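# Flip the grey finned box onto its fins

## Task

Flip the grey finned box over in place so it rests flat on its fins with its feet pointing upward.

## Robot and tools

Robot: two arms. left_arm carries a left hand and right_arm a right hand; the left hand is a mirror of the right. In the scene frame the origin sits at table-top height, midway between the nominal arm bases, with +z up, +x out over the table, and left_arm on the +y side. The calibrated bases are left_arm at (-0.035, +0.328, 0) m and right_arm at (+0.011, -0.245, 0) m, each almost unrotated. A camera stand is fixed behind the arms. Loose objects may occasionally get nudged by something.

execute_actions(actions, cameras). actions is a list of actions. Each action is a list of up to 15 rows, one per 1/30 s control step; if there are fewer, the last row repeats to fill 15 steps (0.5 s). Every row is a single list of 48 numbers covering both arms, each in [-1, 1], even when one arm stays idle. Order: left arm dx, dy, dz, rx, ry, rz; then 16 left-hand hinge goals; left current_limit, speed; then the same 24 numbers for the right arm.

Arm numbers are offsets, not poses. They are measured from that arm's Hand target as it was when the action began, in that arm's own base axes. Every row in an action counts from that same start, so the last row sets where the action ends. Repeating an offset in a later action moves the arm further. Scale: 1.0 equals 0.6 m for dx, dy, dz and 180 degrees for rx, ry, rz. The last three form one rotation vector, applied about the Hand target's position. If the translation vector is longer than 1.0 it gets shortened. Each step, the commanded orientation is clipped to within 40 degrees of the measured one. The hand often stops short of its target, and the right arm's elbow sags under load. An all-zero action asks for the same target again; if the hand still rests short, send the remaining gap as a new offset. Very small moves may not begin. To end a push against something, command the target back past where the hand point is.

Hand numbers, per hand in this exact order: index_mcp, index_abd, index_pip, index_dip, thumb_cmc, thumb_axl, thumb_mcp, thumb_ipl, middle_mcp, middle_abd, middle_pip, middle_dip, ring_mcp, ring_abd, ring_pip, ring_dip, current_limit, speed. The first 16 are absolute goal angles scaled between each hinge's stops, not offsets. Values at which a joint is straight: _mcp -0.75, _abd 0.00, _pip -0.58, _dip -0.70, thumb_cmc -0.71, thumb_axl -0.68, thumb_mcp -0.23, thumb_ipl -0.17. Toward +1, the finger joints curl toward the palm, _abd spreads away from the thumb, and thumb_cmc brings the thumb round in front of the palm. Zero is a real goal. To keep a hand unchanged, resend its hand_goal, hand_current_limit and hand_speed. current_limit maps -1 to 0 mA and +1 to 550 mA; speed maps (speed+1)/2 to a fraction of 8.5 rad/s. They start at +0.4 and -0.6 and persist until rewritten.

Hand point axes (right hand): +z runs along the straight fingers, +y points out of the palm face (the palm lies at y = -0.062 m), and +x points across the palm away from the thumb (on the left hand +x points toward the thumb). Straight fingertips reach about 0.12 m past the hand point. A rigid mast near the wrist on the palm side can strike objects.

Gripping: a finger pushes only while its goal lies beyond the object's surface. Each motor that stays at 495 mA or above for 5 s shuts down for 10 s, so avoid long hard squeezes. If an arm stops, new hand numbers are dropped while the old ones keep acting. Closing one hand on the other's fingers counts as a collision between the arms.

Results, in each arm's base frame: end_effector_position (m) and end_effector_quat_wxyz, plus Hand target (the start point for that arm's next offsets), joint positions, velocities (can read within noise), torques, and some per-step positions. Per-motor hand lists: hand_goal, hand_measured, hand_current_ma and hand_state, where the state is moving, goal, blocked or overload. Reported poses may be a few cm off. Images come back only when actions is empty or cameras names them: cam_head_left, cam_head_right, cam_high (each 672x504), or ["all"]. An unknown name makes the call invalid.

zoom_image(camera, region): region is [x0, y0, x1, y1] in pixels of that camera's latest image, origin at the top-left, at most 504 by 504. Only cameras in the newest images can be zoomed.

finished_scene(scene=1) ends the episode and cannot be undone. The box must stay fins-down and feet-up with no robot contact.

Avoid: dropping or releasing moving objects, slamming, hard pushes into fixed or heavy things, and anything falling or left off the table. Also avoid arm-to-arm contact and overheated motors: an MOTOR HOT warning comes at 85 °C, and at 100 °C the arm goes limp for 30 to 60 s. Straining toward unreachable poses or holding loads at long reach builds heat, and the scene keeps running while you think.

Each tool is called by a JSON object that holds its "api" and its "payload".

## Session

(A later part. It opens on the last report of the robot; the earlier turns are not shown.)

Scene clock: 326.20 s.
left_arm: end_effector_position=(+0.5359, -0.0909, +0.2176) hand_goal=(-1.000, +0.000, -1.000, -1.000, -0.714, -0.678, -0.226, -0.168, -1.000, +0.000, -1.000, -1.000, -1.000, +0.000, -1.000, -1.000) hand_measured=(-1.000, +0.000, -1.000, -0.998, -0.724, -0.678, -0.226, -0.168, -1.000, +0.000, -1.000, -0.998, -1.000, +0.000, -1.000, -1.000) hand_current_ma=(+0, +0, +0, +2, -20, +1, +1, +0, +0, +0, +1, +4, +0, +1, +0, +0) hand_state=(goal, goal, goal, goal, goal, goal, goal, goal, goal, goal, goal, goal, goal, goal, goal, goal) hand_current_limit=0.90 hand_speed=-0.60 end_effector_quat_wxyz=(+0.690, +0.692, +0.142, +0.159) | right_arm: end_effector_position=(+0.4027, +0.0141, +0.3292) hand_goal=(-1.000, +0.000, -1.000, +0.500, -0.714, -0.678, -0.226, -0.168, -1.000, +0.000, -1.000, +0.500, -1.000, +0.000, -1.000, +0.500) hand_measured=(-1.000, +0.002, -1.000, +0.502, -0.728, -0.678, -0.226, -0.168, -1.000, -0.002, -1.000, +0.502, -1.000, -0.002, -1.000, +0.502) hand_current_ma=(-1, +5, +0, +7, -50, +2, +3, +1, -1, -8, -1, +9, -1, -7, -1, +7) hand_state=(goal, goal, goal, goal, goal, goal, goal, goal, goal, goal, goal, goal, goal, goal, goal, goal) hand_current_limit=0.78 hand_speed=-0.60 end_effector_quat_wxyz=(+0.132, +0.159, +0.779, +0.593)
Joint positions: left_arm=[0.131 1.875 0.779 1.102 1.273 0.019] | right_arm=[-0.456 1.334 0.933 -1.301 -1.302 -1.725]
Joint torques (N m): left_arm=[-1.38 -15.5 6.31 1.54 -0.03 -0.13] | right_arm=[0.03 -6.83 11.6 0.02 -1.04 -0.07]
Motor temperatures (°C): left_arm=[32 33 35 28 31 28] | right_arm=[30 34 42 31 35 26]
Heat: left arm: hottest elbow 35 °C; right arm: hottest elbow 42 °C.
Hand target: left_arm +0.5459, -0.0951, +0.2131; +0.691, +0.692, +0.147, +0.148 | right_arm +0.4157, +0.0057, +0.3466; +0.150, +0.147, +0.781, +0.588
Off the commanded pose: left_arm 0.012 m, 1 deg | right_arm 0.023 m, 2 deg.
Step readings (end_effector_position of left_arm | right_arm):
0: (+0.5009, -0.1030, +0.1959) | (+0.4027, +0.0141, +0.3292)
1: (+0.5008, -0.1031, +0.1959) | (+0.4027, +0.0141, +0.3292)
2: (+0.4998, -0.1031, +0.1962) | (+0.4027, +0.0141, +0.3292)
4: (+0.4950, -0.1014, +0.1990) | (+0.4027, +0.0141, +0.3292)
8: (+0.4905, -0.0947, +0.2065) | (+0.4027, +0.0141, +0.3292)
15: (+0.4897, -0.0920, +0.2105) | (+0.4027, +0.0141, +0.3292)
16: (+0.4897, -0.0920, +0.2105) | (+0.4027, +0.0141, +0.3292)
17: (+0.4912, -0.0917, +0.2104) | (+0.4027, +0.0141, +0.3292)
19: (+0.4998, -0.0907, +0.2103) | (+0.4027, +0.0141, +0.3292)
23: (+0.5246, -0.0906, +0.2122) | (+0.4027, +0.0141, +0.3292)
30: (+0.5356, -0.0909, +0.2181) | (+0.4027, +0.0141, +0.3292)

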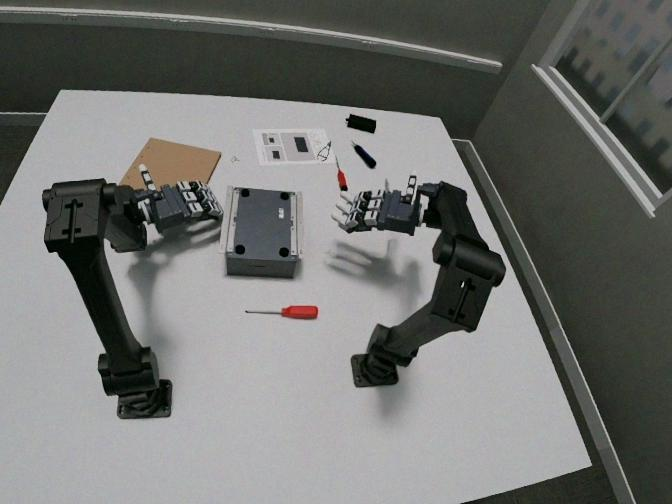

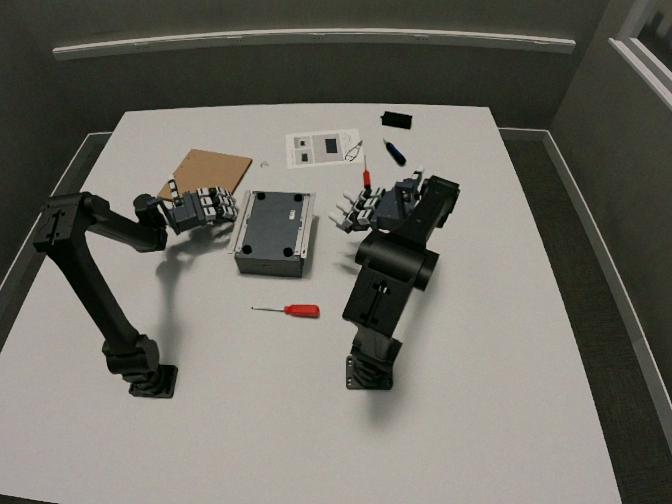

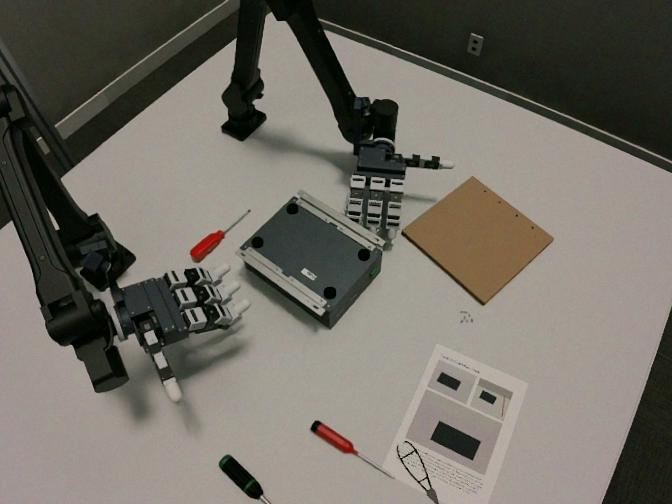

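{"api": "execute_actions", "payload": {"actions": [[[-0.0267,-0.075,-0.02,0,0,0,-1,0,-1,-1,-0.714,-0.678,-0.226,-0.168,-1,0,-1,-1,-1,0,-1,-1,0.9,-0.6,0,0,0,0,0,0,-1,0,-1,0.5,-0.714,-0.678,-0.226,-0.168,-1,0,-1,0.5,-1,0,-1,0.5,0.78,-0.6]]], "cameras": ["cam_high"]}}

{"api": "zoom_image", "payload": {"camera": "cam_high", "region": [230, 150, 420, 330]}}

Scene clock: 327.27 s.
left_arm: end_effector_position=(+0.5371, -0.1111, +0.2079) hand_goal=(-1.000, +0.000, -1.000, -1.000, -0.714, -0.678, -0.226, -0.168, -1.000, +0.000, -1.000, -1.000, -1.000, +0.000, -1.000, -1.000) hand_measured=(-1.000, +0.000, -1.000, -0.998, -0.724, -0.678, -0.226, -0.168, -1.000, +0.000, -1.000, -0.998, -1.000, -0.026, -1.000, -0.998) hand_current_ma=(+0, +0, +0, +2, -21, +1, +1, +0, +0, +0, +1, +4, +0, -56, +0, +4) hand_state=(goal, goal, goal, goal, goal, goal, goal, goal, goal, goal, goal, goal, goal, blocked, goal, goal) hand_current_limit=0.90 hand_speed=-0.60 end_effector_quat_wxyz=(+0.684, +0.689, +0.162, +0.176) | right_arm: end_effector_position=(+0.4027, +0.0141, +0.3292) hand_goal=(-1.000, +0.000, -1.000, +0.500, -0.714, -0.678, -0.226, -0.168, -1.000, +0.000, -1.000, +0.500, -1.000, +0.000, -1.000, +0.500) hand_measured=(-1.000, +0.002, -1.000, +0.502, -0.728, -0.678, -0.226, -0.168, -1.000, -0.002, -1.000, +0.502, -1.000, -0.002, -1.000, +0.502) hand_current_ma=(-1, +5, +0, +7, -50, +2, +3, +1, -1, -8, -1, +9, -1, -7, -1, +7) hand_state=(goal, goal, goal, goal, goal, goal, goal, goal, goal, goal, goal, goal, goal, goal, goal, goal) hand_current_limit=0.78 hand_speed=-0.60 end_effector_quat_wxyz=(+0.132, +0.159, +0.779, +0.593)
Joint positions: left_arm=[0.076 1.886 0.751 1.133 1.164 0.024] | right_arm=[-0.456 1.334 0.933 -1.301 -1.302 -1.725]
Joint torques (N m): left_arm=[-4.66 -15.03 4.16 2.76 0.65 -0.16] | right_arm=[-0.21 -6.83 11.44 -0.09 -1.08 -0.04]
Heat: left arm: hottest elbow 35 °C; right arm: hottest elbow 42 °C.
Hand target: left_arm +0.5298, -0.1402, +0.2009; +0.691, +0.692, +0.147, +0.148 | right_arm +0.4157, +0.0057, +0.3466; +0.150, +0.147, +0.781, +0.588
Off the commanded pose: left_arm 0.031 m, 4 deg | right_arm 0.023 m, 2 deg.
Step readings (end_effector_position of left_arm | right_arm):
0: (+0.5359, -0.0909, +0.2176) | (+0.4027, +0.0141, +0.3292)
1: (+0.5364, -0.0909, +0.2176) | (+0.4027, +0.0141, +0.3292)
2: (+0.5380, -0.0916, +0.2176) | (+0.4027, +0.0141, +0.3292)
4: (+0.5413, -0.0936, +0.2154) | (+0.4027, +0.0141, +0.3292)
8: (+0.5399, -0.1007, +0.2111) | (+0.4027, +0.0141, +0.3292)
15: (+0.5372, -0.1111, +0.2080) | (+0.4027, +0.0141, +0.3292)
Images, in order (width x height): cam_high 672x504.

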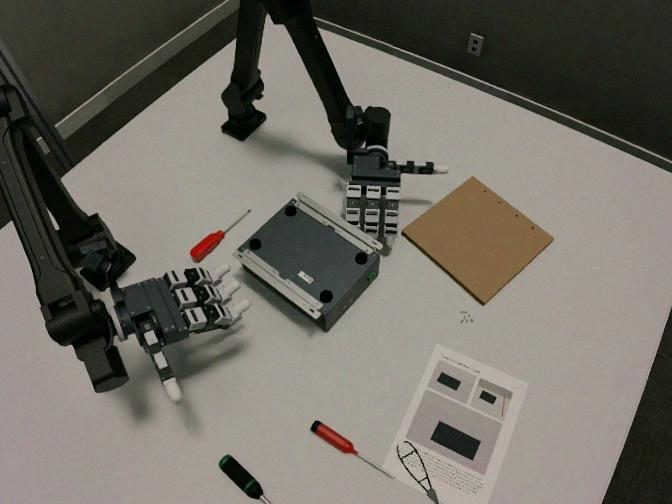

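Scaled by 2.653.

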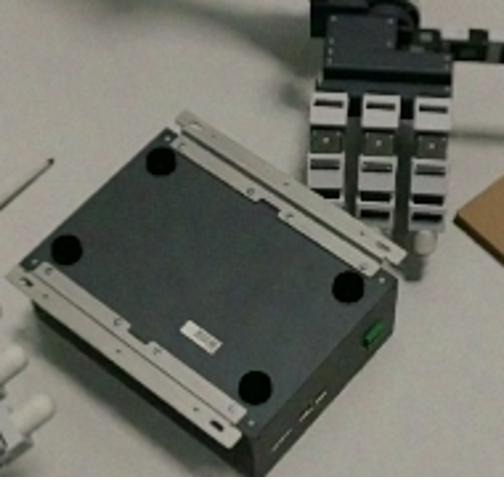

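{"api": "execute_actions", "payload": {"actions": [[[0.01,0.12,0,0,0,0,-1,0,-1,-1,-0.714,-0.678,-0.226,-0.168,-1,0,-1,-1,-1,0,-1,-1,0.9,-0.6,0,0,0,0,0,0,-1,0,-1,0.5,-0.714,-0.678,-0.226,-0.168,-1,0,-1,0.5,-1,0,-1,0.5,0.78,-0.6]],[[0,0.05,0.08,0,0,0,-1,0,-1,-1,-0.714,-0.678,-0.226,-0.168,-1,0,-1,-1,-1,0,-1,-1,0.9,-0.6,0,0,0,0,0,0,-1,0,-1,0.5,-0.714,-0.678,-0.226,-0.168,-1,0,-1,0.5,-1,0,-1,0.5,0.78,-0.6]]], "cameras": ["all"]}}

{"api": "zoom_image", "payload": {"camera": "cam_head_left", "region": [180, 150, 340, 290]}}

{"api": "zoom_image", "payload": {"camera": "cam_high", "region": [220, 170, 400, 340]}}

Scene clock: 329.67 s.
left_arm: end_effector_position=(+0.5291, -0.0407, +0.2468) hand_goal=(-1.000, +0.000, -1.000, -1.000, -0.714, -0.678, -0.226, -0.168, -1.000, +0.000, -1.000, -1.000, -1.000, +0.000, -1.000, -1.000) hand_measured=(-1.000, +0.000, -1.000, -0.998, -0.724, -0.678, -0.226, -0.168, -1.000, +0.000, -1.000, -0.998, -1.000, -0.002, -1.000, -0.998) hand_current_ma=(+0, +0, +0, +2, -22, +1, +1, +0, +0, +0, +1, +4, +0, -3, +0, +4) hand_state=(goal, goal, goal, goal, goal, goal, goal, goal, goal, goal, goal, goal, goal, goal, goal, goal) hand_current_limit=0.90 hand_speed=-0.60 end_effector_quat_wxyz=(+0.693, +0.691, +0.149, +0.146) | right_arm: end_effector_position=(+0.4027, +0.0141, +0.3292) hand_goal=(-1.000, +0.000, -1.000, +0.500, -0.714, -0.678, -0.226, -0.168, -1.000, +0.000, -1.000, +0.500, -1.000, +0.000, -1.000, +0.500) hand_measured=(-1.000, +0.002, -1.000, +0.502, -0.728, -0.678, -0.226, -0.168, -1.000, -0.002, -1.000, +0.502, -1.000, -0.002, -1.000, +0.502) hand_current_ma=(-1, +5, +0, +7, -50, +2, +3, +1, -1, -8, -1, +9, -1, -7, -1, +7) hand_state=(goal, goal, goal, goal, goal, goal, goal, goal, goal, goal, goal, goal, goal, goal, goal, goal) hand_current_limit=0.78 hand_speed=-0.60 end_effector_quat_wxyz=(+0.132, +0.159, +0.779, +0.593)
Joint positions: left_arm=[0.244 1.797 0.788 1.019 1.395 -0.014] | right_arm=[-0.456 1.334 0.933 -1.301 -1.302 -1.725]
Joint torques (N m): left_arm=[-0.21 -15.5 6.65 1.4 0.09 0.02] | right_arm=[-0.21 -6.48 11.49 -0.01 -1.08 -0.05]
Heat: left arm: hottest elbow 35 °C; right arm: hottest elbow 42 °C.
Hand target: left_arm +0.5359, -0.0382, +0.2490; +0.691, +0.692, +0.146, +0.148 | right_arm +0.4157, +0.0057, +0.3466; +0.150, +0.147, +0.781, +0.588
Off the commanded pose: left_arm 0.008 m, 0 deg | right_arm 0.023 m, 2 deg.
Step readings (end_effector_position of left_arm | right_arm):
0: (+0.5370, -0.1111, +0.2080) | (+0.4027, +0.0141, +0.3292)
1: (+0.5368, -0.1111, +0.2080) | (+0.4027, +0.0141, +0.3292)
2: (+0.5354, -0.1103, +0.2080) | (+0.4027, +0.0141, +0.3292)
4: (+0.5273, -0.1054, +0.2072) | (+0.4027, +0.0141, +0.3292)
8: (+0.5235, -0.0870, +0.2051) | (+0.4027, +0.0141, +0.3292)
15: (+0.5268, -0.0690, +0.2046) | (+0.4027, +0.0141, +0.3292)
16: (+0.5266, -0.0692, +0.2048) | (+0.4027, +0.0141, +0.3292)
17: (+0.5262, -0.0689, +0.2052) | (+0.4027, +0.0141, +0.3292)
19: (+0.5249, -0.0659, +0.2081) | (+0.4027, +0.0141, +0.3292)
23: (+0.5242, -0.0524, +0.2281) | (+0.4027, +0.0141, +0.3292)
30: (+0.5278, -0.0409, +0.2495) | (+0.4027, +0.0141, +0.3292)

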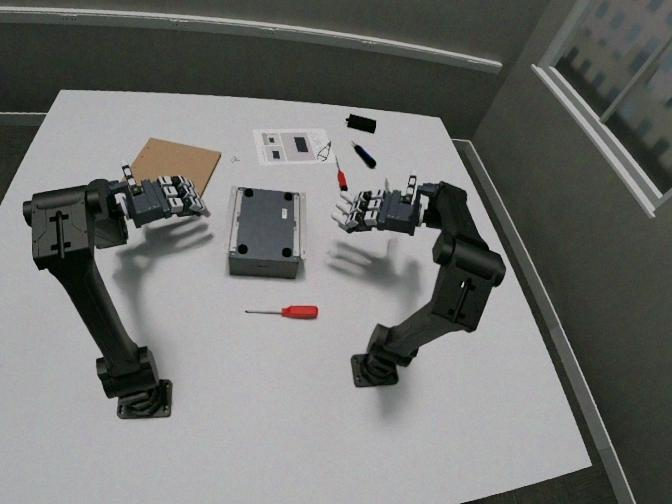

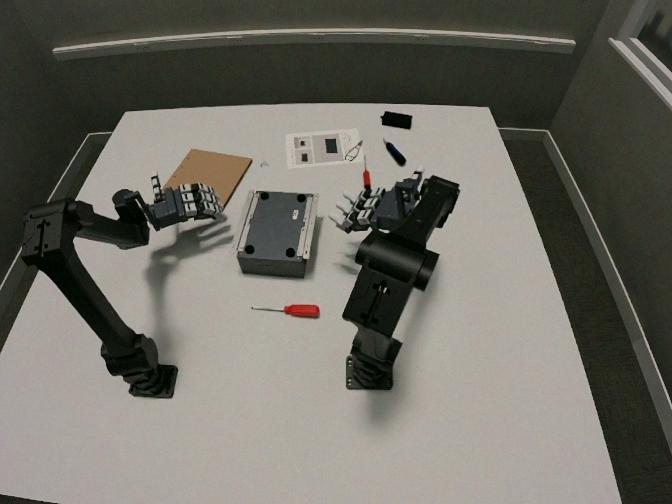

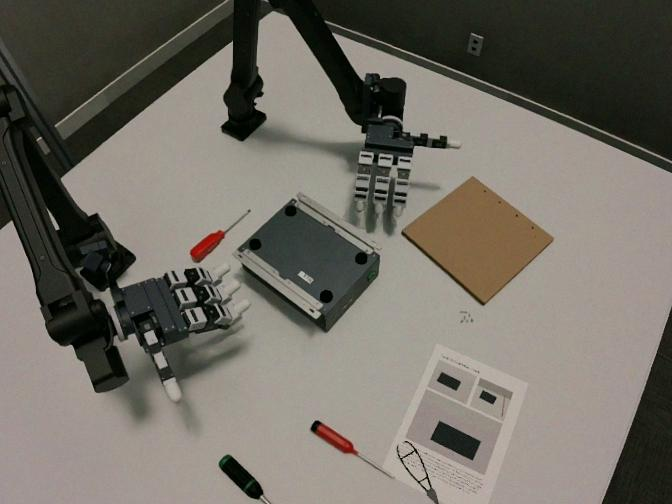

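Scaled by 3.150.

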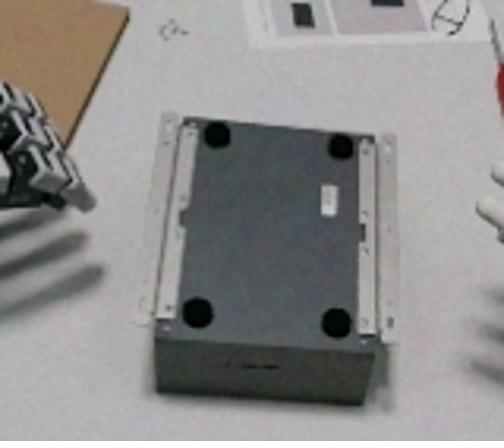

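Scaled by 2.800.

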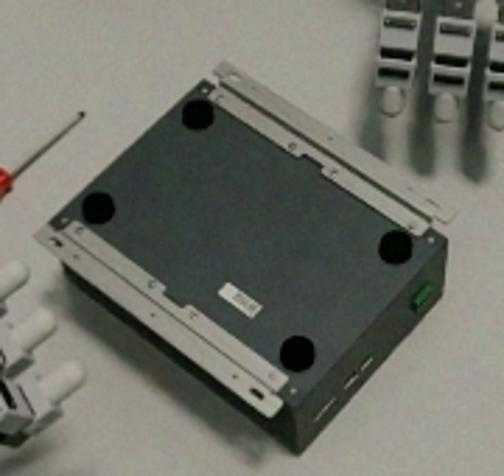

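{"api": "finished_scene", "payload": {}}

The scene is finished: the task was done.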